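# Seat the rubber seal fully into the lid groove

## Task

Push the rubber seal down into the lid's groove until it sits inside the groove along its whole loop, with no section left out.

## Robot and tools

Robot: two Franka FR3 seven-joint arms, left_arm and right_arm, each with a Robotiq 2F-140 gripper and a wrist camera. The gripper fingers can fold at a hinge when pushed. A part held near the fingertips (outer quarter of the pads) gets the requested squeeze; held closer to the palm, the fingers may wrap, pull it in, hold it loosely or squeeze too hard. Fingers pressed tip-first on a surface fold easily unless fully closed, so close the gripper completely before pressing down with the tips (useful for pushing the seal in).

Frame: scene frame, origin at table-top height midway between the nominal bases; +z up, +x out over the table, +y toward left_arm (arm names do not match image sides). Measured bases: left_arm at (+0.053, +0.331, +0.047) m, right_arm at (-0.024, -0.291, +0.047) m. end_effector_position (m) and end_effector_quat_wxyz are in this frame and may be off by a few cm. The position is the point between the pads when closed; fingertips extend about 33 mm past it at gaps up to 40 mm, about 9 mm when fully open. Gripper +z points along the fingers; fingers open and close along its y axis.

Row format (execute_actions and move): 18 numbers, each in [-1, 1], always for both arms: left dx, dy, dz, rx, ry, rz, gripper position, force_limit, speed, then the same nine for right. dx to rz are an offset, not a pose, from that arm's Hand target as it was when the action or move began, along scene axes; 1.0 = 0.6 m for dx/dy/dz and 180 degrees for the rotation vector rx/ry/rz (turning about the Hand target's position). Every row and every target in a list counts from that same start, not from the previous row; repeating an offset in a new call moves further. All zeros re-commands the current Hand target. Gripper numbers are absolute settings: position +1 fully open (140 mm), about -0.8 pads touch, -1 closes until blocked; force_limit -1 to +1 (about 14 N to 58 N at slow close; faster closes grip harder); speed -1 to +1 (about 30 to 250 mm/s). Both start at +1. To leave a gripper alone, resend its last three numbers; 0 is a real command.

Tools:
- execute_actions(actions, cameras): actions is a list of actions; each action is up to 15 rows, one per 1/30 s step; a short action keeps its last row to the end. Images only if actions is empty or cameras names them.
- move(target, speed, blend, blocking, cameras): target is one row or a list of up to 15 rows, offsets as above. speed in m/s per arm path, 0.002 to 2, default 0.25 (turn rate twice that in rad/s, max 2.5). blend in m rounds corners of a list; 0 stops at each. Whole move capped at 10 s. Returns an extra move: line (done, off_target, moving, held, fault) and limits such as paced or held. No obstacle avoidance.
- wait(seconds 0 to 10), stop() brakes a running move.
- zoom_image(camera, region [x0,y0,x1,y1] pixels, at most 504x504) on the latest image. Cameras: cam_head_left, cam_head_right, cam_low, cam_left_wrist, cam_right_wrist, all 896x504.
- set_collision_behavior(contact_force_n 20, 40 or 85).
- clear_fault(arm) after a reported torque or force fault.
- read_manual(section) gives licence text only.
- finished_scene(scene 1 or 2) ends the scene permanently; the seal must stay seated without the robot.

Motion: each control step the commanded pose is clipped to 70 mm and 16 degrees from the measured pose, so Hand target in results is the clipped last command and the base for the next offsets. Grippers often stop short; a new command (even zeros) asks again, else send the remaining distance. To end a push, command the target back past the gripper. Large wrist turns may swing the elbow.

Results: object_status 0 moving, 1 blocked while opening, 2 blocked while closing (grip), 3 reached position or pads met. position_measured is in counts: 3 open, 75 about 100 mm, 139 about 60 mm, 200 about 20 mm, 230 pads met. Joint torques, External joint torques and Flange force (gripper axes, includes held weight, noisy) help detect contact; Joint velocities may read within noise. MOTOR HOT warns of an overheating stop of 30 to 60 s; avoid long stretched holds or pushing at unreachable poses.

Faults and limits: an arm halts if contact torque reaches its joint limit (85 N m big joints, 11 N m wrist joints), if outside force reaches the contact force limit (85 N default), if a joint leaves its range or overspeeds. It stays stopped until clear_fault; if its own grip pins it, open first.

Avoid: dropping or throwing parts, anything leaving the table, slamming or hard presses on fixed objects, contact between the two arms or grippers (can fail the scene), hard grips on parts still resting on something, and any arm stops. Press the seal firmly but gently, working around the loop. Thinking time lets the scene run on.

Each tool is called after "Request:" as name(argument=value, ...), one argument or row to a line, values as JSON.

## Session

Request:
execute_actions(
  actions=[],
)

Scene clock: 0.00 s.
left_arm: end_effector_position=(+0.5424, +0.5645, +0.1919) position_measured=3 object_status=3 end_effector_quat_wxyz=(+0.134, -0.342, +0.929, -0.039) | right_arm: end_effector_position=(+0.3220, -0.8507, +0.1508) position_measured=3 object_status=3 end_effector_quat_wxyz=(+0.100, +0.337, +0.934, -0.059)
Joint positions: left_arm=[0.346 -0.086 0.151 -2.475 -0.204 2.638 1.512] | right_arm=[-0.944 0.301 -0.087 -2.067 0.111 2.595 1.155]
Joint velocities: within noise
Joint torques (N m): no reading
External joint torques (N m): no reading
Flange force (N): no reading
Hand target: left_arm +0.5424, +0.5645, +0.1919; +0.134, -0.342, +0.929, -0.039 | right_arm +0.3220, -0.8507, +0.1508; +0.100, +0.337, +0.934, -0.059
Tool commands: left_gripper/position=+1.0 left_gripper/force_limit=+1.0 left_gripper/speed=+1.0 right_gripper/position=+1.0 right_gripper/force_limit=+1.0 right_gripper/speed=+1.0

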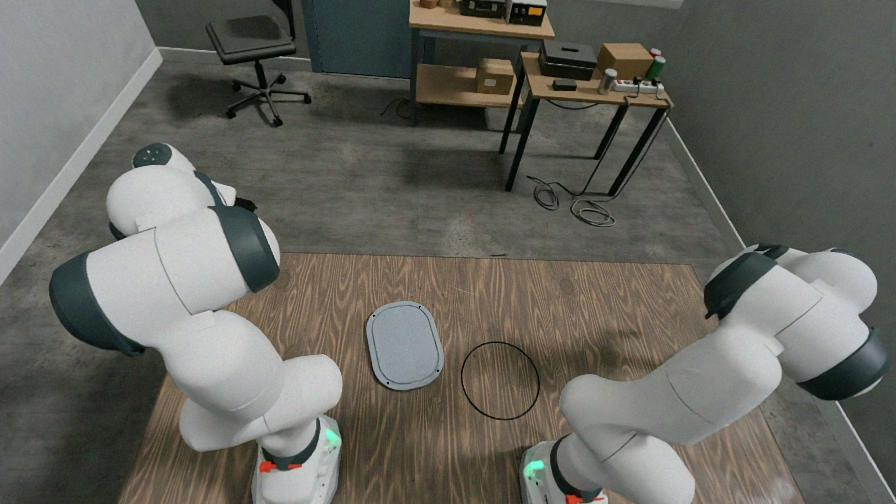

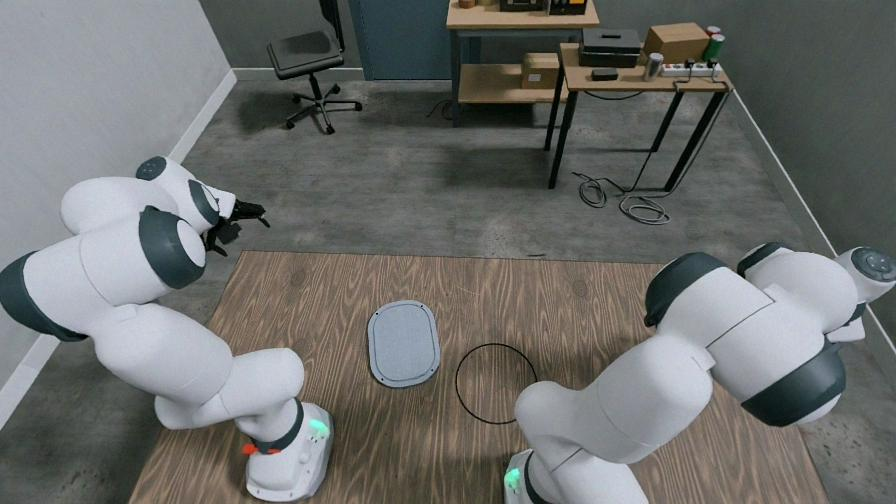

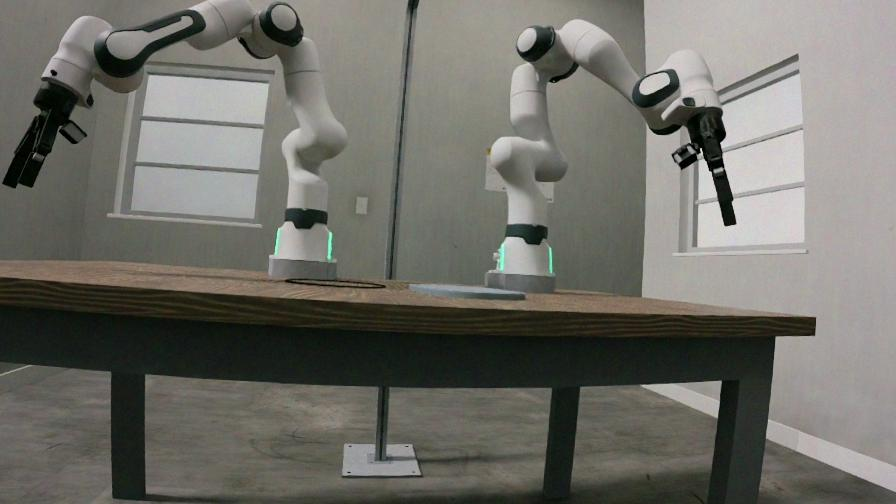

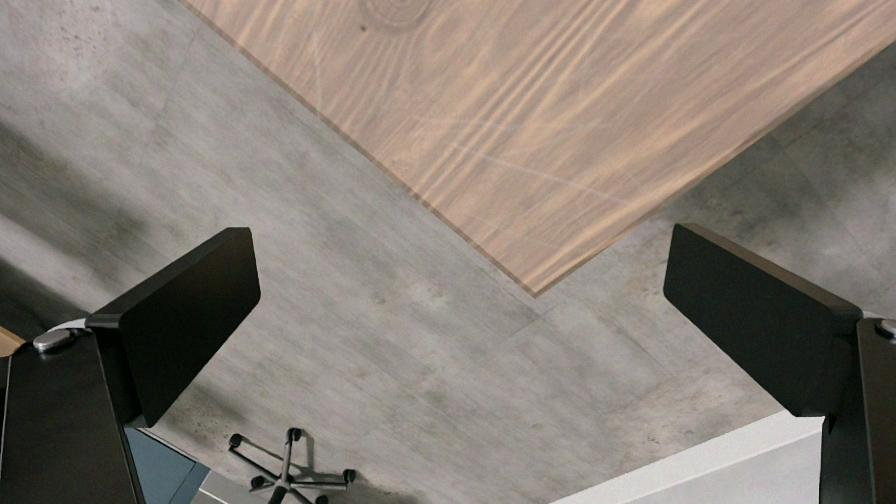

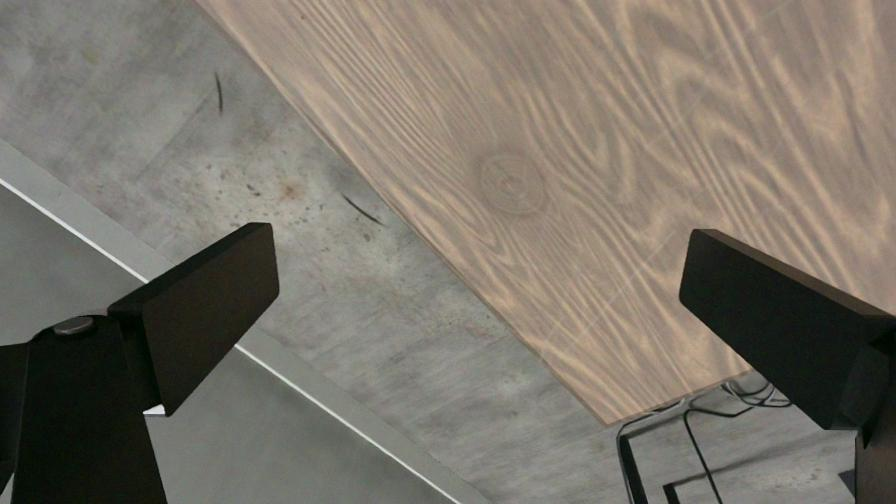

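Request:
zoom_image(
  camera="cam_head_left",
  region=[340, 280, 560, 440],
)

Request:
zoom_image(
  camera="cam_low",
  region=[250, 250, 560, 320],
)

Scaled by 2.291 from the camera's 896x504 image, which has a finer 1280x720 frame.

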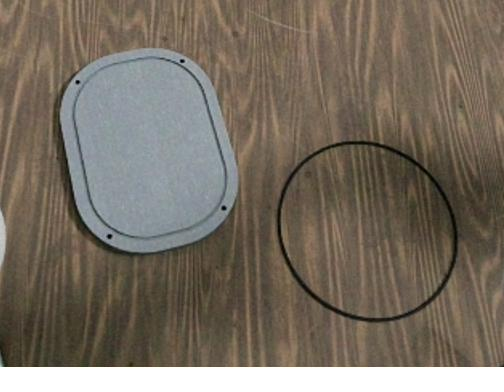

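Scaled by 1.626 from the camera's 896x504 image, which has a finer 1280x720 frame.

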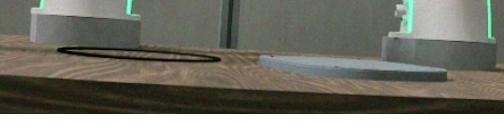

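Request:
move(
  target=[-0.237,-0.774,0.347,0.0254,0.0874,-0.223,1,1,1,0.13,0.87,0.415,0.0384,0.0652,0.2196,1,1,1],
  cameras=["all"],
)

Scene clock: 15.73 s.
left_arm: end_effector_position=(+0.4009, +0.1007, +0.4005) position_measured=3 object_status=3 end_effector_quat_wxyz=(+0.002, +0.004, +1.000, +0.001) | right_arm: end_effector_position=(+0.4005, -0.3296, +0.4008) position_measured=3 object_status=3 end_effector_quat_wxyz=(+0.002, -0.003, +1.000, -0.003)
Joint positions: left_arm=[-0.018 -0.508 -0.435 -2.182 -0.206 1.715 1.186] | right_arm=[-0.507 -0.457 0.336 -2.163 0.144 1.733 1.342]
Joint velocities: left_arm=[0.001 0 0 0 0.001 -0.002 -0.006] | right_arm=[-0.001 0 0 -0.001 0 -0.002 0.007]
Joint torques (N m): left_arm=[0.9 -11.15 6.44 26.06 0.54 2.28 -0.24] | right_arm=[-0.56 -12.37 -4.62 24.8 1.27 2.35 0.23]
External joint torques (N m): left_arm=[0.87 1.07 0.53 2.13 -0.24 -0.19 -0.24] | right_arm=[-0.53 2.15 0.3 0.4 0.49 -0.12 0.24]
Flange force (N): left_arm=[-7.9 -3.9 -6.6] | right_arm=[-8.1 -0.5 -1.6]
Hand target: left_arm +0.4002, +0.1001, +0.4001; -0.001, +0.000, +1.000, +0.000 | right_arm +0.4000, -0.3287, +0.3998; +0.000, +0.000, +1.000, +0.000
Off the commanded pose: left_arm 0.001 m, 1 deg | right_arm 0.001 m, 0 deg.
move: done

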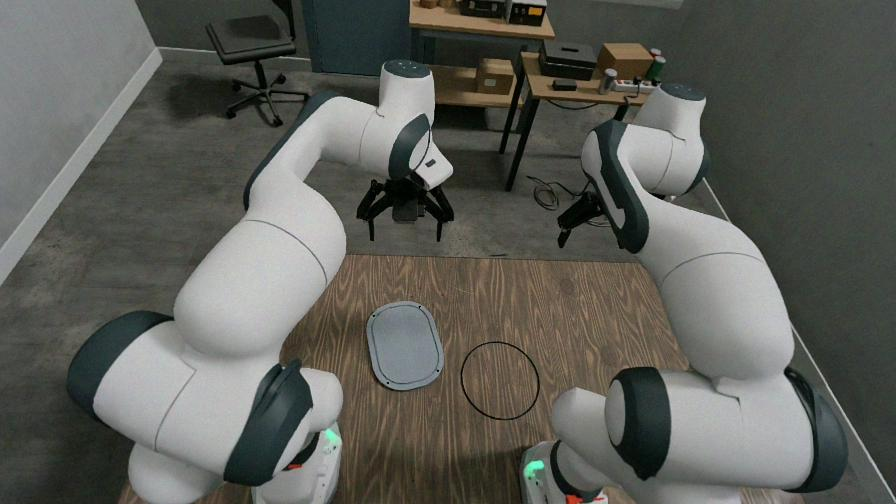

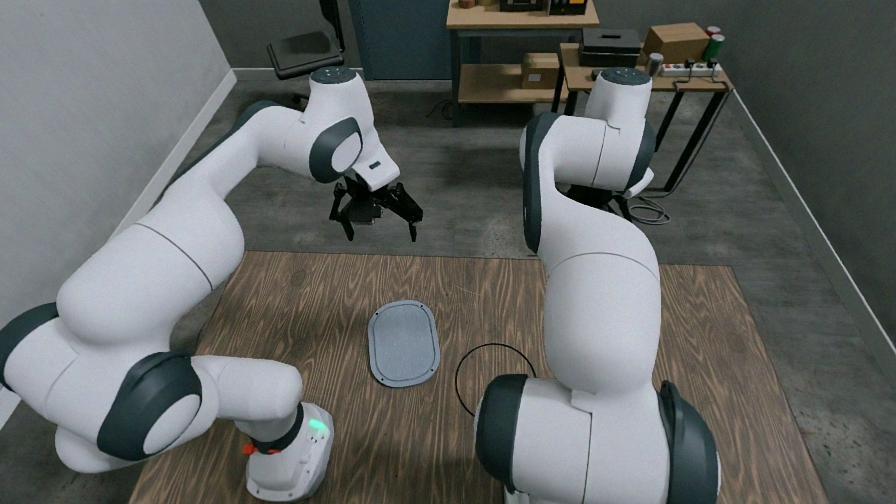

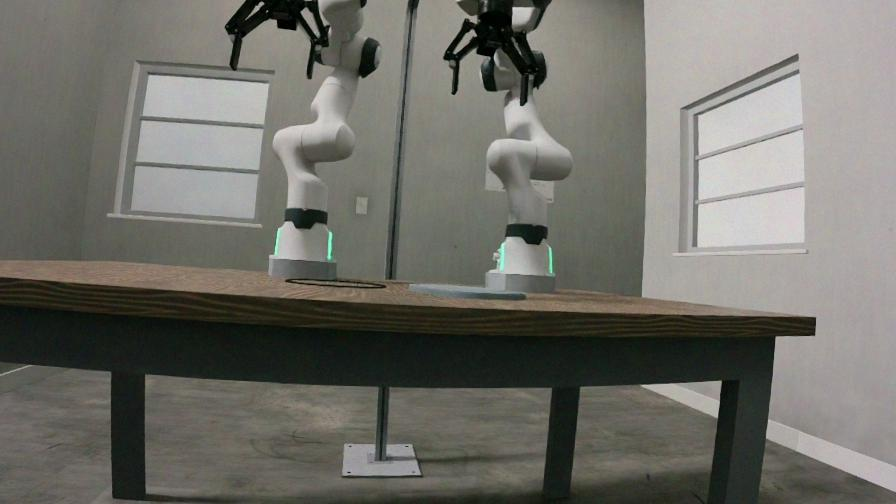

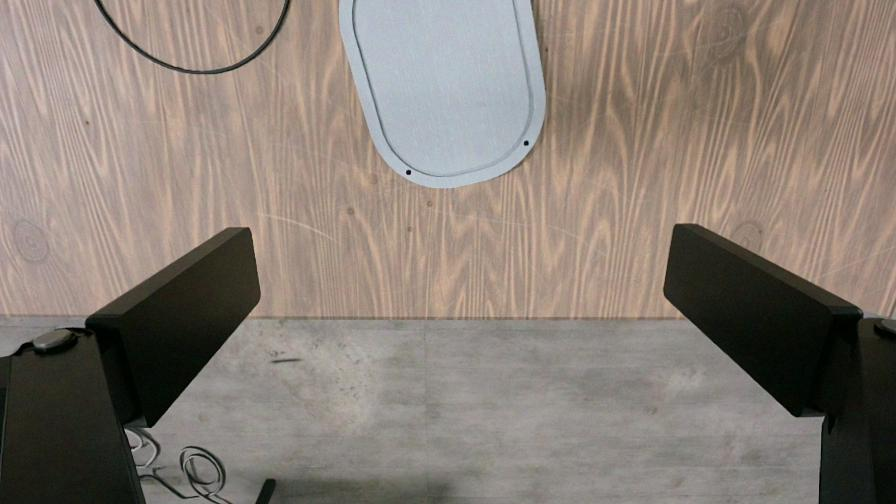

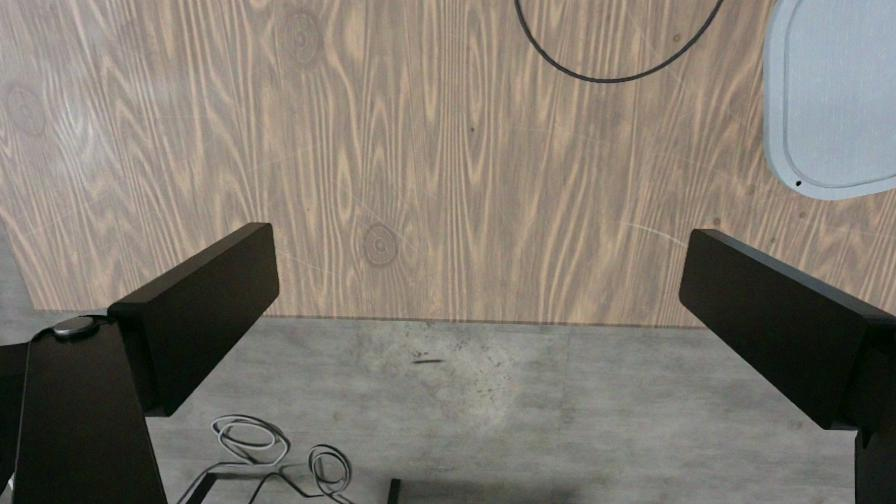

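Request:
move(
  target=[-0.33,-0.05,0,0,0,0,1,1,1,-0.33,0.15,0,0,0,0,1,1,1],
  cameras=["all"],
)

Scene clock: 21.80 s.
left_arm: end_effector_position=(+0.2035, +0.0698, +0.4006) position_measured=3 object_status=3 end_effector_quat_wxyz=(+0.001, +0.004, +1.000, +0.000) | right_arm: end_effector_position=(+0.2031, -0.2394, +0.4000) position_measured=3 object_status=3 end_effector_quat_wxyz=(+0.000, -0.003, +1.000, -0.002)
Joint positions: left_arm=[-0.211 -0.989 -0.501 -2.414 -0.414 1.496 1.024] | right_arm=[-0.334 -1.121 0.299 -2.536 0.268 1.439 1.404]
Joint velocities: left_arm=[0.001 -0.001 -0.002 0 -0.001 -0.001 -0.006] | right_arm=[0 -0.002 -0.001 0 0 -0.001 0.004]
Joint torques (N m): left_arm=[0.87 3.96 11.3 22.58 0.52 2.33 -0.19] | right_arm=[-0.7 6.13 -8.01 21.52 1.24 2.42 0.2]
External joint torques (N m): left_arm=[0.86 0.46 0.8 1.29 -0.24 -0.13 -0.19] | right_arm=[-0.76 0.43 -0.28 -0.53 0.45 -0.03 0.2]
Flange force (N): left_arm=[-2.7 -2.1 -5.1] | right_arm=[-1.1 -0.2 0.9]
Hand target: left_arm +0.2022, +0.0701, +0.4001; -0.001, +0.000, +1.000, +0.000 | right_arm +0.2020, -0.2387, +0.3998; +0.000, +0.000, +1.000, +0.000
Off the commanded pose: left_arm 0.001 m, 0 deg | right_arm 0.001 m, 0 deg.
move: done

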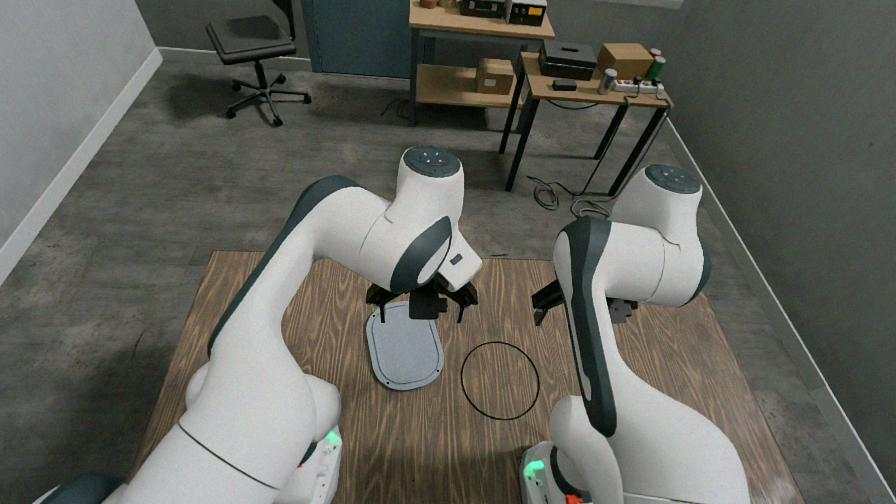

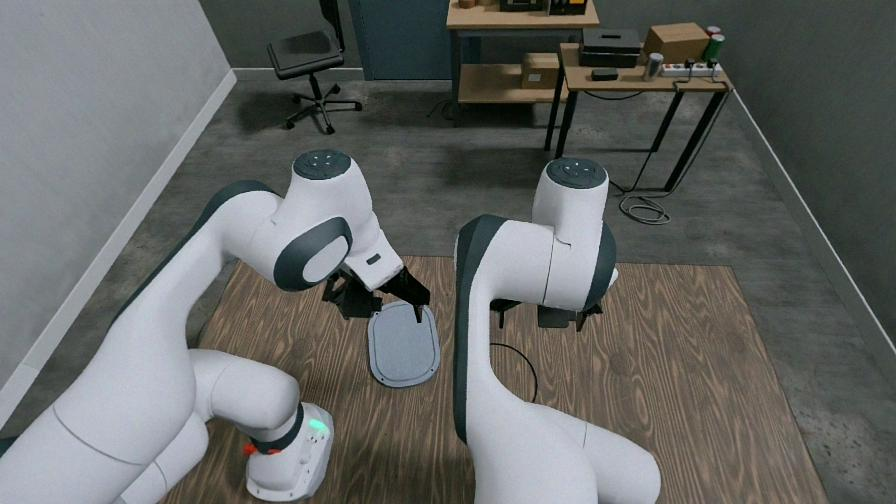

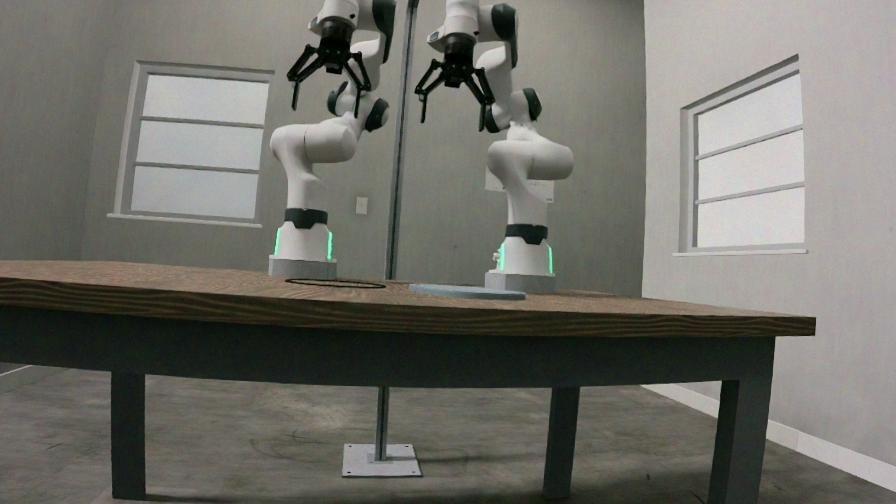

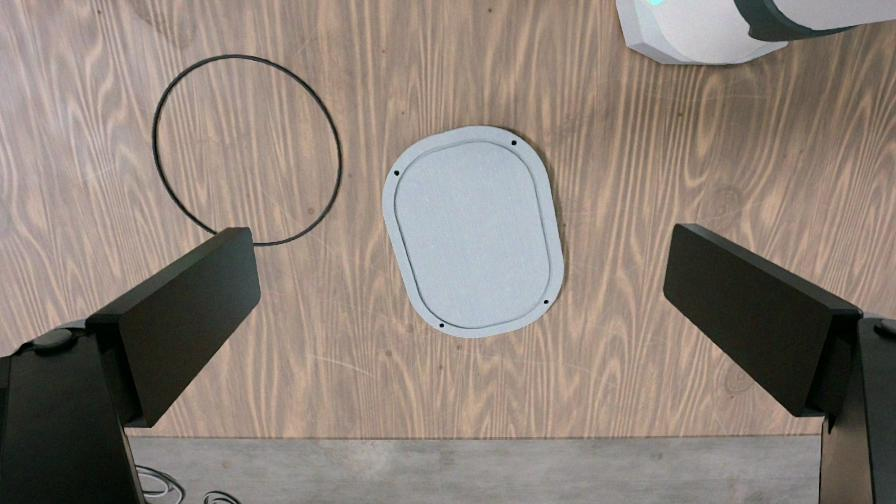

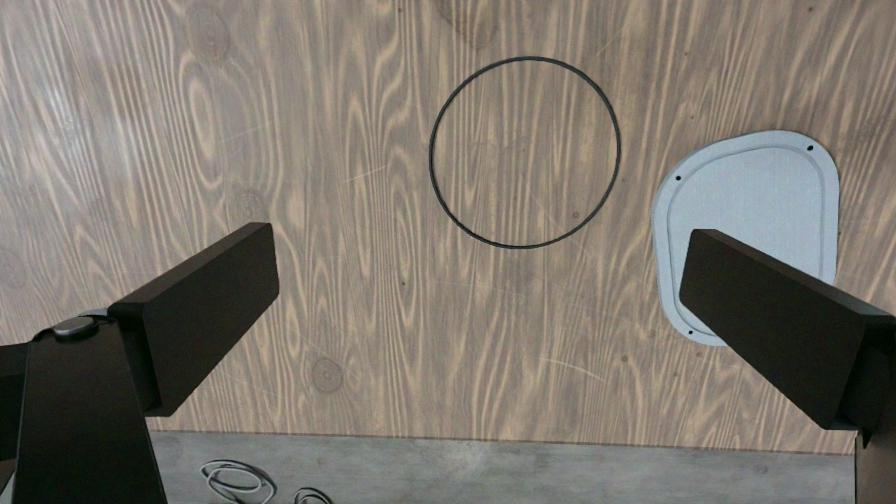

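Request:
zoom_image(
  camera="cam_left_wrist",
  region=[370, 110, 590, 350],
)

Request:
zoom_image(
  camera="cam_right_wrist",
  region=[410, 40, 640, 270],
)

Scaled by 2.100 from the camera's 896x504 image, which has a finer 1280x720 frame.

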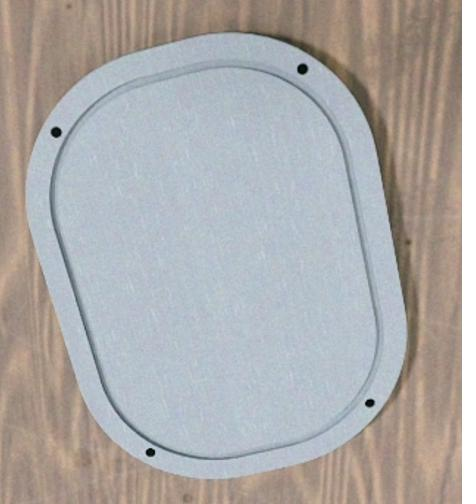

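Scaled by 2.191 from the camera's 896x504 image, which has a finer 1280x720 frame.

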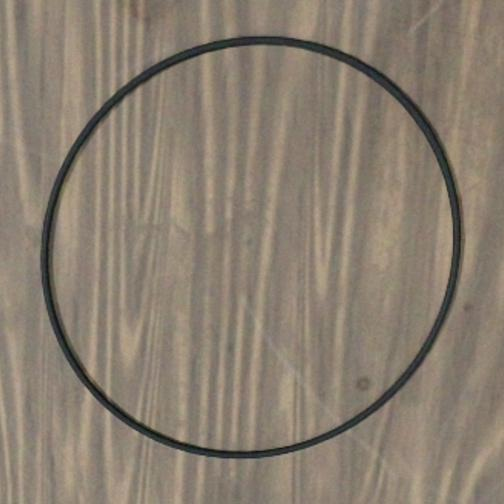

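Request:
move(
  target=[-0.008,-0.21,-0.467,-0.0443,-0.0054,0.0777,-1,-1,-1,0.078,-0.042,-0.467,0.0443,0.0054,0.0777,-1,-1,-1],
  cameras=["cam_left_wrist","cam_right_wrist","cam_low"],
)

Scene clock: 93.80 s.
left_arm: end_effector_position=(+0.1971, -0.0542, +0.1195) position_measured=230 object_status=0 end_effector_quat_wxyz=(+0.008, -0.123, +0.990, -0.068) | right_arm: end_effector_position=(+0.2482, -0.2639, +0.1198) position_measured=230 object_status=0 end_effector_quat_wxyz=(-0.010, -0.122, +0.990, +0.068)
Joint positions: left_arm=[0.045 -0.797 -1.361 -2.714 -1.158 2.269 0.913] | right_arm=[-0.247 -0.606 0.305 -3.044 0.448 2.373 0.995]
Joint torques (N m): left_arm=[0.85 7.58 17.19 15.58 0.37 2.87 0.11] | right_arm=[-0.6 -6.02 -2.57 20.92 1.02 2.54 -0.07]
External joint torques (N m): left_arm=[0.81 1.05 1.34 2.09 -0.21 0.19 0.12] | right_arm=[-0.63 0.82 0.65 0.57 0.54 0.29 -0.09]
Flange force (N): left_arm=[-4.4 -6.8 0.2] | right_arm=[-6.3 -2.0 4.5]
Hand target: left_arm +0.1974, -0.0559, +0.1199; +0.008, -0.122, +0.990, -0.069 | right_arm +0.2488, -0.2639, +0.1196; -0.009, -0.122, +0.990, +0.069
Off the commanded pose: left_arm 0.002 m, 0 deg | right_arm 0.001 m, 0 deg.
joint read past its limit (right arm) — joint 4 (elbow), lower limit, where the elbow is as bent as it goes.
joint sent to its limit (right arm) — joint 4 (elbow), lower limit, where the elbow is as bent as it goes. The joint targets still meet the commanded pose.
move: done
Images, in order (width x height): cam_low 896x504, cam_left_wrist 896x504, cam_right_wrist 896x504.

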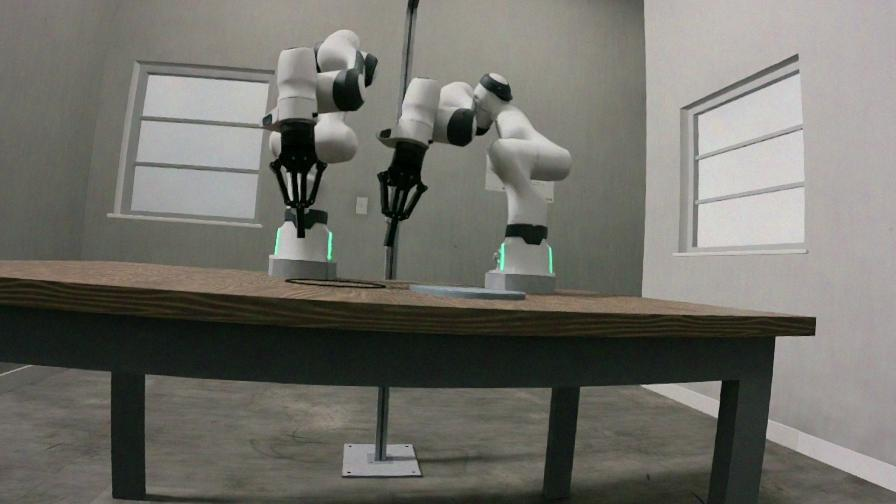

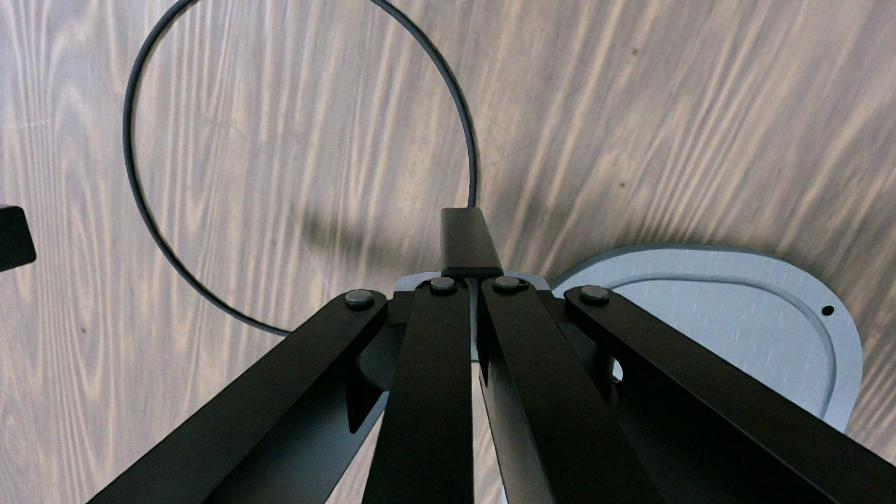

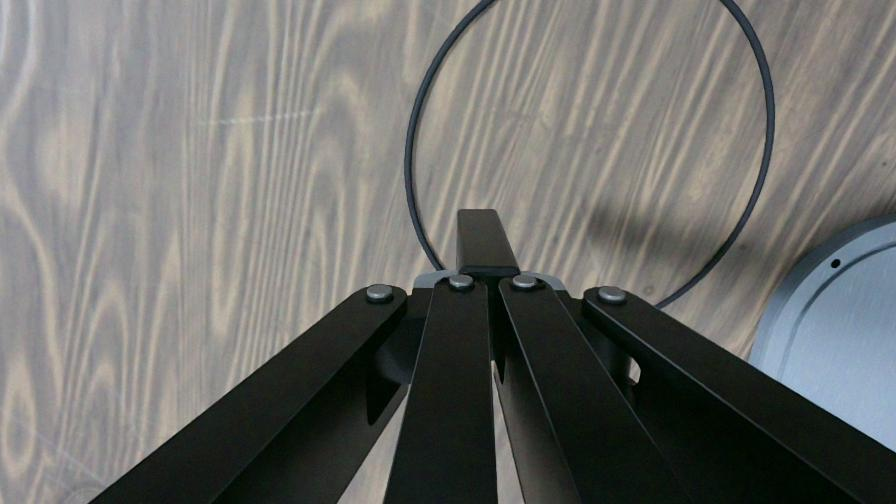

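Request:
move(
  target=[-0.075,-0.033,-0.067,0,0,0.144,-1,-1,-1,0.077,0,-0.067,0,0,0.144,-1,-1,-1],
  cameras=["all"],
)

Scene clock: 115.40 s.
left_arm: end_effector_position=(+0.1530, -0.0754, +0.0798) position_measured=230 object_status=3 end_effector_quat_wxyz=(+0.023, -0.339, +0.938, -0.067) | right_arm: end_effector_position=(+0.2944, -0.2639, +0.0799) position_measured=230 object_status=3 end_effector_quat_wxyz=(-0.024, -0.338, +0.939, +0.066)
Joint positions: left_arm=[0.037 -0.943 -1.581 -2.674 -1.325 2.259 0.374] | right_arm=[-0.208 -0.231 0.251 -2.882 0.303 2.549 0.657]
Joint velocities: left_arm=[0 -0.001 0 -0.001 -0.002 0 -0.006] | right_arm=[within noise]
Joint torques (N m): left_arm=[0.51 13.15 20.53 11.09 0.68 2.73 -0.29] | right_arm=[0 -15.06 -1.22 18.49 0.02 2.57 -0.1]
External joint torques (N m): left_arm=[0.46 1.24 1.49 2 0.07 -0.11 -0.27] | right_arm=[0.08 1.69 0.18 0.8 -0.27 0.36 -0.11]
Flange force (N): left_arm=[1.6 -5.8 -3.6] | right_arm=[-5.9 -6.0 6.6]
Hand target: left_arm +0.1524, -0.0757, +0.0797; +0.023, -0.341, +0.938, -0.066 | right_arm +0.2950, -0.2639, +0.0794; -0.024, -0.341, +0.938, +0.065
Off the commanded pose: left_arm 0.001 m, 0 deg | right_arm 0.001 m, 0 deg.
move: done

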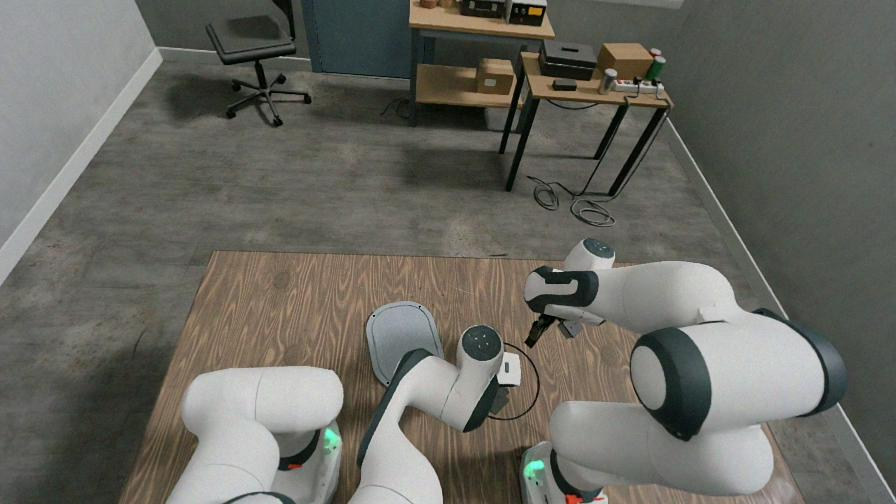

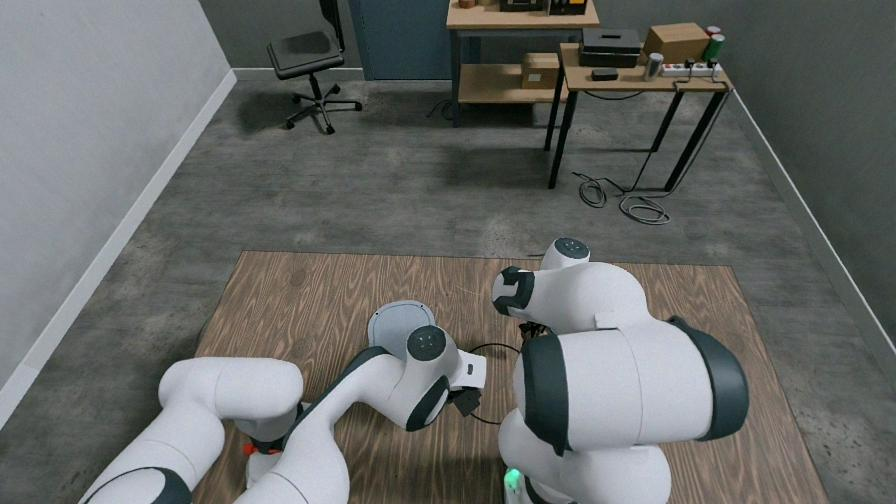

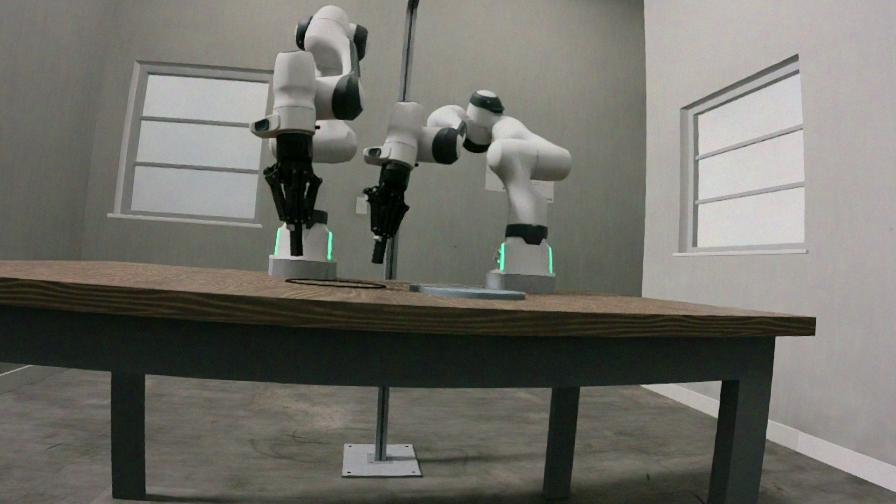

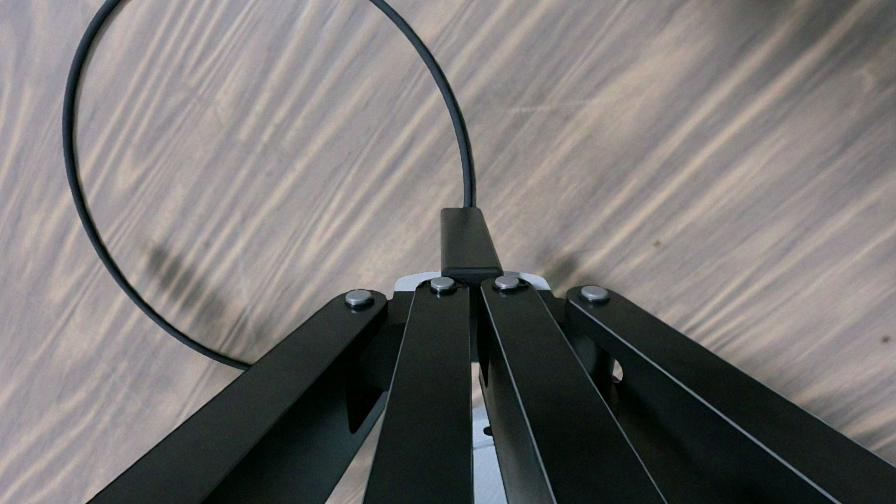

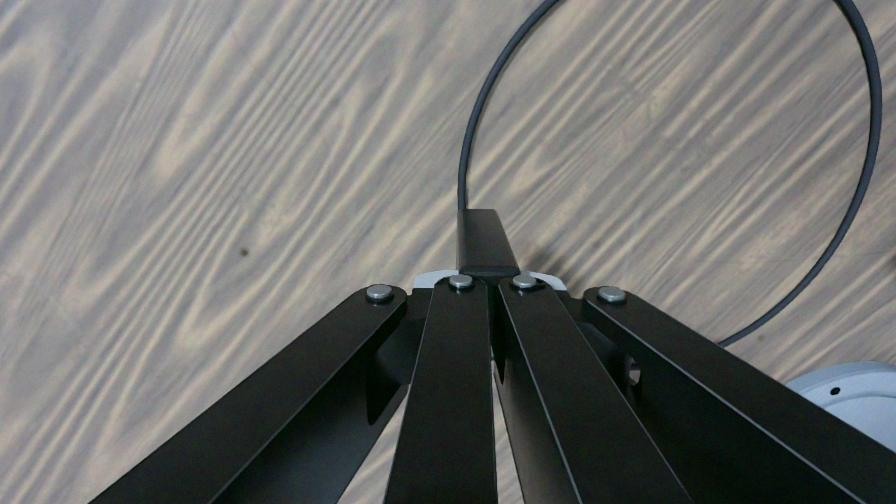

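Request:
move(
  target=[
    [-0.027,0.032,0,0,0,0,-1,-1,-1,0.027,-0.032,0,0,0,0,-1,-1,-1],
    [-0.027,0.032,-0.063,0,0,0,-1,-1,-1,0.027,-0.032,-0.063,0,0,0,-1,-1,-1],
  ],
  speed=0.06,
  cameras=["cam_low"],
)

Request:
zoom_image(
  camera="cam_low",
  region=[230, 220, 430, 300],
)

Scene clock: 124.70 s.
left_arm: end_effector_position=(+0.1353, -0.0548, +0.0414) position_measured=230 object_status=3 end_effector_quat_wxyz=(+0.022, -0.343, +0.937, -0.064) | right_arm: end_effector_position=(+0.3103, -0.2835, +0.0421) position_measured=230 object_status=3 end_effector_quat_wxyz=(-0.025, -0.339, +0.938, +0.066)
Joint positions: left_arm=[0.025 -0.946 -1.704 -2.718 -1.461 2.311 0.394] | right_arm=[-0.244 -0.045 0.224 -2.833 0.262 2.682 0.621]
Joint velocities: left_arm=[0 0 0 -0.002 0 0.001 0.006] | right_arm=[within noise]
Joint torques (N m): left_arm=[0.87 14.29 19.67 8.38 0.38 3.08 0.14] | right_arm=[-0.04 -19.33 0.38 16.64 0.21 2.5 -0.09]
External joint torques (N m): left_arm=[0.92 1.3 1.47 1.8 -0.21 0.27 0.15] | right_arm=[-0.07 1.72 0.6 1.19 0.05 0.3 -0.1]
Flange force (N): left_arm=[0.0 -6.5 -0.1] | right_arm=[-5.8 -5.5 7.2]
Hand target: left_arm +0.1362, -0.0565, +0.0419; +0.023, -0.341, +0.938, -0.066 | right_arm +0.3112, -0.2831, +0.0416; -0.024, -0.341, +0.938, +0.065
Off the commanded pose: left_arm 0.002 m, 0 deg | right_arm 0.001 m, 0 deg.
move: done
Images, in order (width x height): cam_low 896x504.

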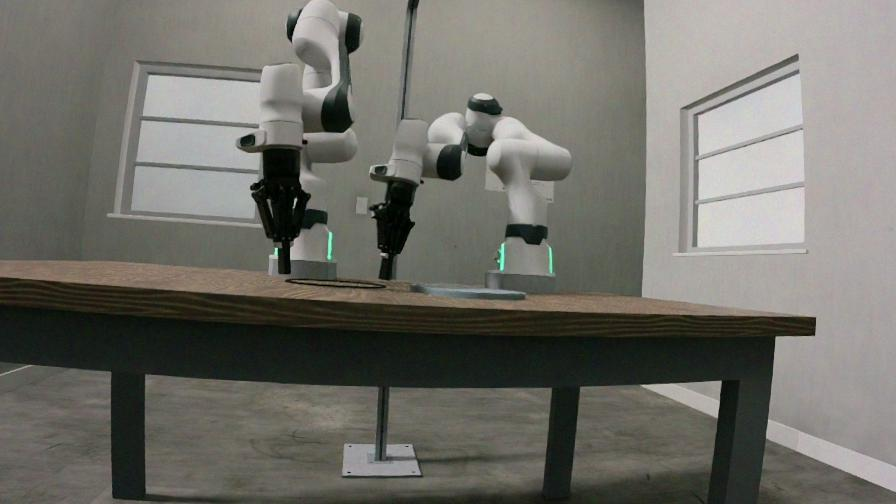

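Scaled by 2.520 from the camera's 896x504 image, which has a finer 1280x720 frame.

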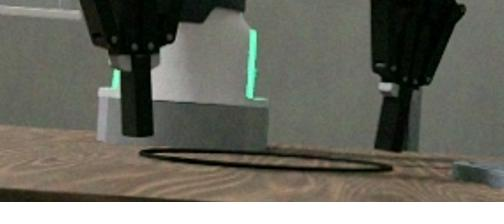

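Request:
execute_actions(
  actions=[
    [[0,0,-0.003,0,0,0,-1,-1,-1,0,0,-0.005,0,0,0,-1,-1,-1]],
    [[0,0,-0.003,0,0,0,-1,-1,-1,0,0,-0.005,0,0,0,-1,-1,-1]],
    [[0,0,-0.003,0,0,0,-1,-1,-1,0,0,-0.005,0,0,0,-1,-1,-1]],
    [[0,0,-0.003,0,0,0,-1,-1,-1,0,0,-0.005,0,0,0,-1,-1,-1]],
  ],
  cameras=["cam_low"],
)

Request:
zoom_image(
  camera="cam_low",
  region=[230, 220, 430, 300],
)

Scene clock: 132.73 s.
left_arm: end_effector_position=(+0.1350, -0.0549, +0.0342) position_measured=230 object_status=3 end_effector_quat_wxyz=(+0.022, -0.342, +0.937, -0.064) | right_arm: end_effector_position=(+0.3104, -0.2836, +0.0302) position_measured=230 object_status=3 end_effector_quat_wxyz=(-0.025, -0.339, +0.938, +0.065)
Joint positions: left_arm=[0.045 -0.946 -1.734 -2.712 -1.486 2.322 0.408] | right_arm=[-0.244 0.001 0.225 -2.83 0.262 2.726 0.617]
Joint torques (N m): left_arm=[0.85 14.59 19.66 8.02 0.38 3.07 0.09] | right_arm=[-0.05 -20.1 0.82 15.78 0.14 2.51 -0.09]
External joint torques (N m): left_arm=[0.92 1.17 1.45 1.87 -0.21 0.25 0.11] | right_arm=[-0.08 1.63 0.78 1.2 0.03 0.33 -0.1]
External joint torques at the end of the 1st action: left_arm=[0.96 1.33 1.48 2.01 -0.22 0.24 0.23] | right_arm=[-0.11 1.72 0.67 1.09 0.04 0.36 -0.18]
External joint torques at the end of the 2nd action: left_arm=[0.89 1.26 1.44 1.88 -0.18 0.2 0.25] | right_arm=[-0.1 1.65 0.7 1.12 0.04 0.33 -0.07]
External joint torques at the end of the 3rd action: left_arm=[0.81 1.2 1.45 1.95 -0.18 0.27 0.14] | right_arm=[-0.12 1.65 0.87 1.22 0.02 0.53 -0.16]
Flange force (N): left_arm=[0.3 -6.5 -0.1] | right_arm=[-5.5 -4.8 7.3]
Flange force at the end of the 1st action (N): left_arm=[0.0 -7.2 0.3] | right_arm=[-5.4 -5.2 7.5]
Flange force at the end of the 2nd action (N): left_arm=[-0.1 -6.7 0.0] | right_arm=[-5.5 -4.9 7.2]
Flange force at the end of the 3rd action (N): left_arm=[0.4 -6.4 -0.4] | right_arm=[-5.5 -4.9 8.0]
Hand target: left_arm +0.1362, -0.0565, +0.0347; +0.023, -0.341, +0.938, -0.066 | right_arm +0.3112, -0.2831, +0.0296; -0.024, -0.341, +0.938, +0.065
Off the commanded pose: left_arm 0.002 m, 0 deg | right_arm 0.001 m, 0 deg.
Images, in order (width x height): cam_low 896x504.

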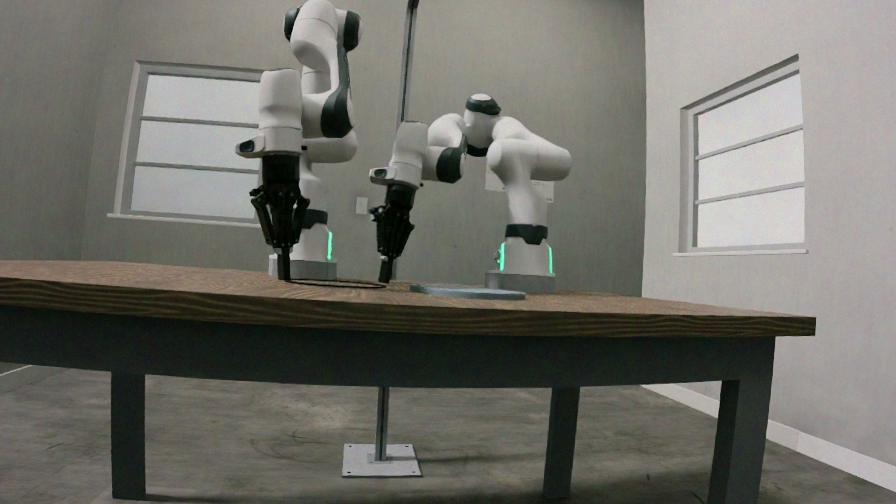

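Scaled by 2.520 from the camera's 896x504 image, which has a finer 1280x720 frame.

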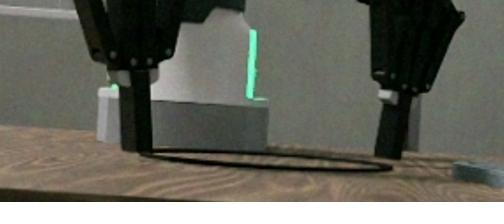

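Request:
execute_actions(
  actions=[
    [[0,0,-0.002,0,0,0,-1,-1,-1,0,0,-0.002,0,0,0,-1,-1,-1]],
    [[0,0,-0.002,0,0,0,-1,-1,-1,0,0,-0.002,0,0,0,-1,-1,-1]],
    [[0,0,-0.002,0,0,0,-1,-1,-1,0,0,-0.002,0,0,0,-1,-1,-1]],
    [[0,0,-0.002,0,0,0,-1,-1,-1,0,0,-0.002,0,0,0,-1,-1,-1]],
  ],
)

Request:
execute_actions(
  actions=[
    [[0,0,-0.002,0,0,0,-1,-1,-1,0,0,-0.002,0,0,0,-1,-1,-1]],
    [[0,0,-0.002,0,0,0,-1,-1,-1,0,0,-0.002,0,0,0,-1,-1,-1]],
  ],
  cameras=["cam_low"],
)

Request:
zoom_image(
  camera="cam_low",
  region=[260, 250, 400, 300],
)

Scene clock: 143.03 s.
left_arm: end_effector_position=(+0.1348, -0.0548, +0.0295) position_measured=230 object_status=3 end_effector_quat_wxyz=(+0.022, -0.342, +0.937, -0.063) | right_arm: end_effector_position=(+0.3104, -0.2836, +0.0253) position_measured=230 object_status=3 end_effector_quat_wxyz=(-0.025, -0.339, +0.938, +0.065)
Joint positions: left_arm=[0.058 -0.946 -1.754 -2.708 -1.502 2.328 0.417] | right_arm=[-0.244 0.02 0.225 -2.829 0.262 2.743 0.616]
Joint torques (N m): left_arm=[1.13 14.66 19.34 7.85 0.19 3.17 0.11] | right_arm=[-0.13 -20.44 0.99 15.6 0.14 2.58 -0.08]
External joint torques (N m): left_arm=[1.11 0.95 1.08 2.07 -0.4 0.35 0.12] | right_arm=[-0.19 1.62 0.83 1.36 0.04 0.4 -0.1]
External joint torques at the end of the 1st action: left_arm=[0.89 1.19 1.47 1.88 -0.22 0.28 0.12] | right_arm=[-0.11 1.61 0.85 1.22 0.03 0.4 -0.12]
External joint torques at the end of the 2nd action: left_arm=[0.73 1.2 1.42 1.97 -0.21 0.24 0.21] | right_arm=[-0.17 1.68 0.8 1.24 0.05 0.28 -0.09]
External joint torques at the end of the 3rd action: left_arm=[0.83 1.08 1.49 1.91 -0.19 0.26 0.1] | right_arm=[-0.07 1.63 0.92 1.32 0.04 0.34 -0.14]
Flange force (N): left_arm=[0.5 -7.5 3.1] | right_arm=[-5.6 -5.0 7.6]
Flange force at the end of the 1st action (N): left_arm=[0.3 -6.4 -0.3] | right_arm=[-5.5 -4.7 7.5]
Flange force at the end of the 2nd action (N): left_arm=[0.3 -6.1 -0.4] | right_arm=[-5.6 -5.0 7.3]
Flange force at the end of the 3rd action (N): left_arm=[0.5 -6.3 -0.6] | right_arm=[-5.6 -4.8 7.4]
Hand target: left_arm +0.1362, -0.0565, +0.0299; +0.023, -0.341, +0.938, -0.066 | right_arm +0.3112, -0.2831, +0.0248; -0.024, -0.341, +0.938, +0.065
Off the commanded pose: left_arm 0.002 m, 0 deg | right_arm 0.001 m, 0 deg.

Scene clock: 144.23 s.
left_arm: end_effector_position=(+0.1349, -0.0549, +0.0292) position_measured=230 object_status=3 end_effector_quat_wxyz=(+0.022, -0.341, +0.937, -0.063) | right_arm: end_effector_position=(+0.3102, -0.2835, +0.0242) position_measured=230 object_status=3 end_effector_quat_wxyz=(-0.025, -0.339, +0.938, +0.066)
Joint positions: left_arm=[0.059 -0.946 -1.755 -2.708 -1.503 2.328 0.42] | right_arm=[-0.244 0.024 0.225 -2.828 0.262 2.746 0.616]
Joint torques (N m): left_arm=[4.28 13.26 13.55 9.12 -1.45 3.97 0.19] | right_arm=[0.01 -17.96 1.01 15.63 0.18 3.67 -0.13]
External joint torques (N m): left_arm=[4.28 -0.43 -4.66 3.34 -2.04 1.16 0.2] | right_arm=[0.03 4.24 0.9 1.45 0.08 1.48 -0.14]
External joint torques at the end of the 1st action: left_arm=[2.61 0.43 -1.77 2.57 -1.2 0.62 0.14] | right_arm=[-0.15 1.97 0.91 1.34 0.02 0.64 -0.15]
Flange force (N): left_arm=[1.5 -21.7 46.8] | right_arm=[-9.6 -9.5 21.3]
Flange force at the end of the 1st action (N): left_arm=[0.9 -14.0 24.1] | right_arm=[-6.0 -5.5 9.8]
Hand target: left_arm +0.1362, -0.0565, +0.0275; +0.023, -0.341, +0.938, -0.066 | right_arm +0.3112, -0.2831, +0.0224; -0.024, -0.341, +0.938, +0.065
Off the commanded pose: left_arm 0.003 m, 0 deg | right_arm 0.002 m, 0 deg.
Images, in order (width x height): cam_low 896x504.

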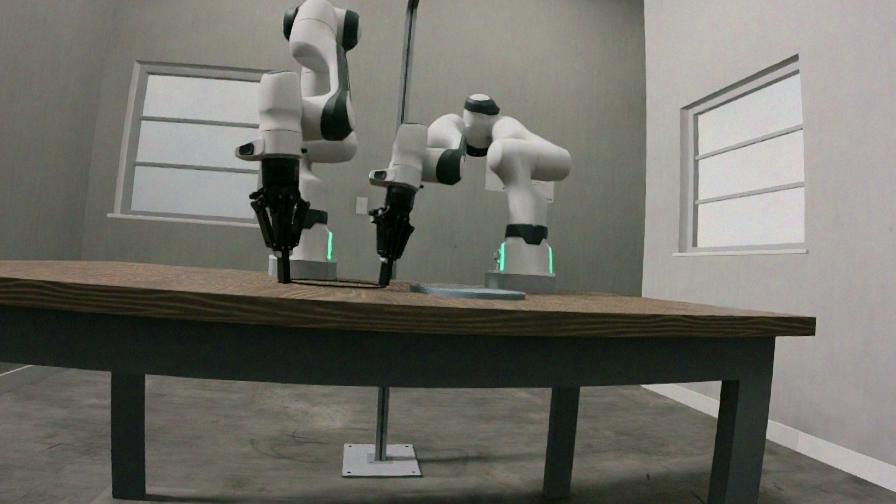

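Scaled by 3.600 from the camera's 896x504 image, which has a finer 1280x720 frame.

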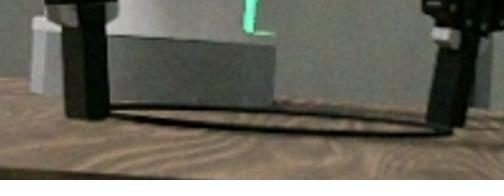

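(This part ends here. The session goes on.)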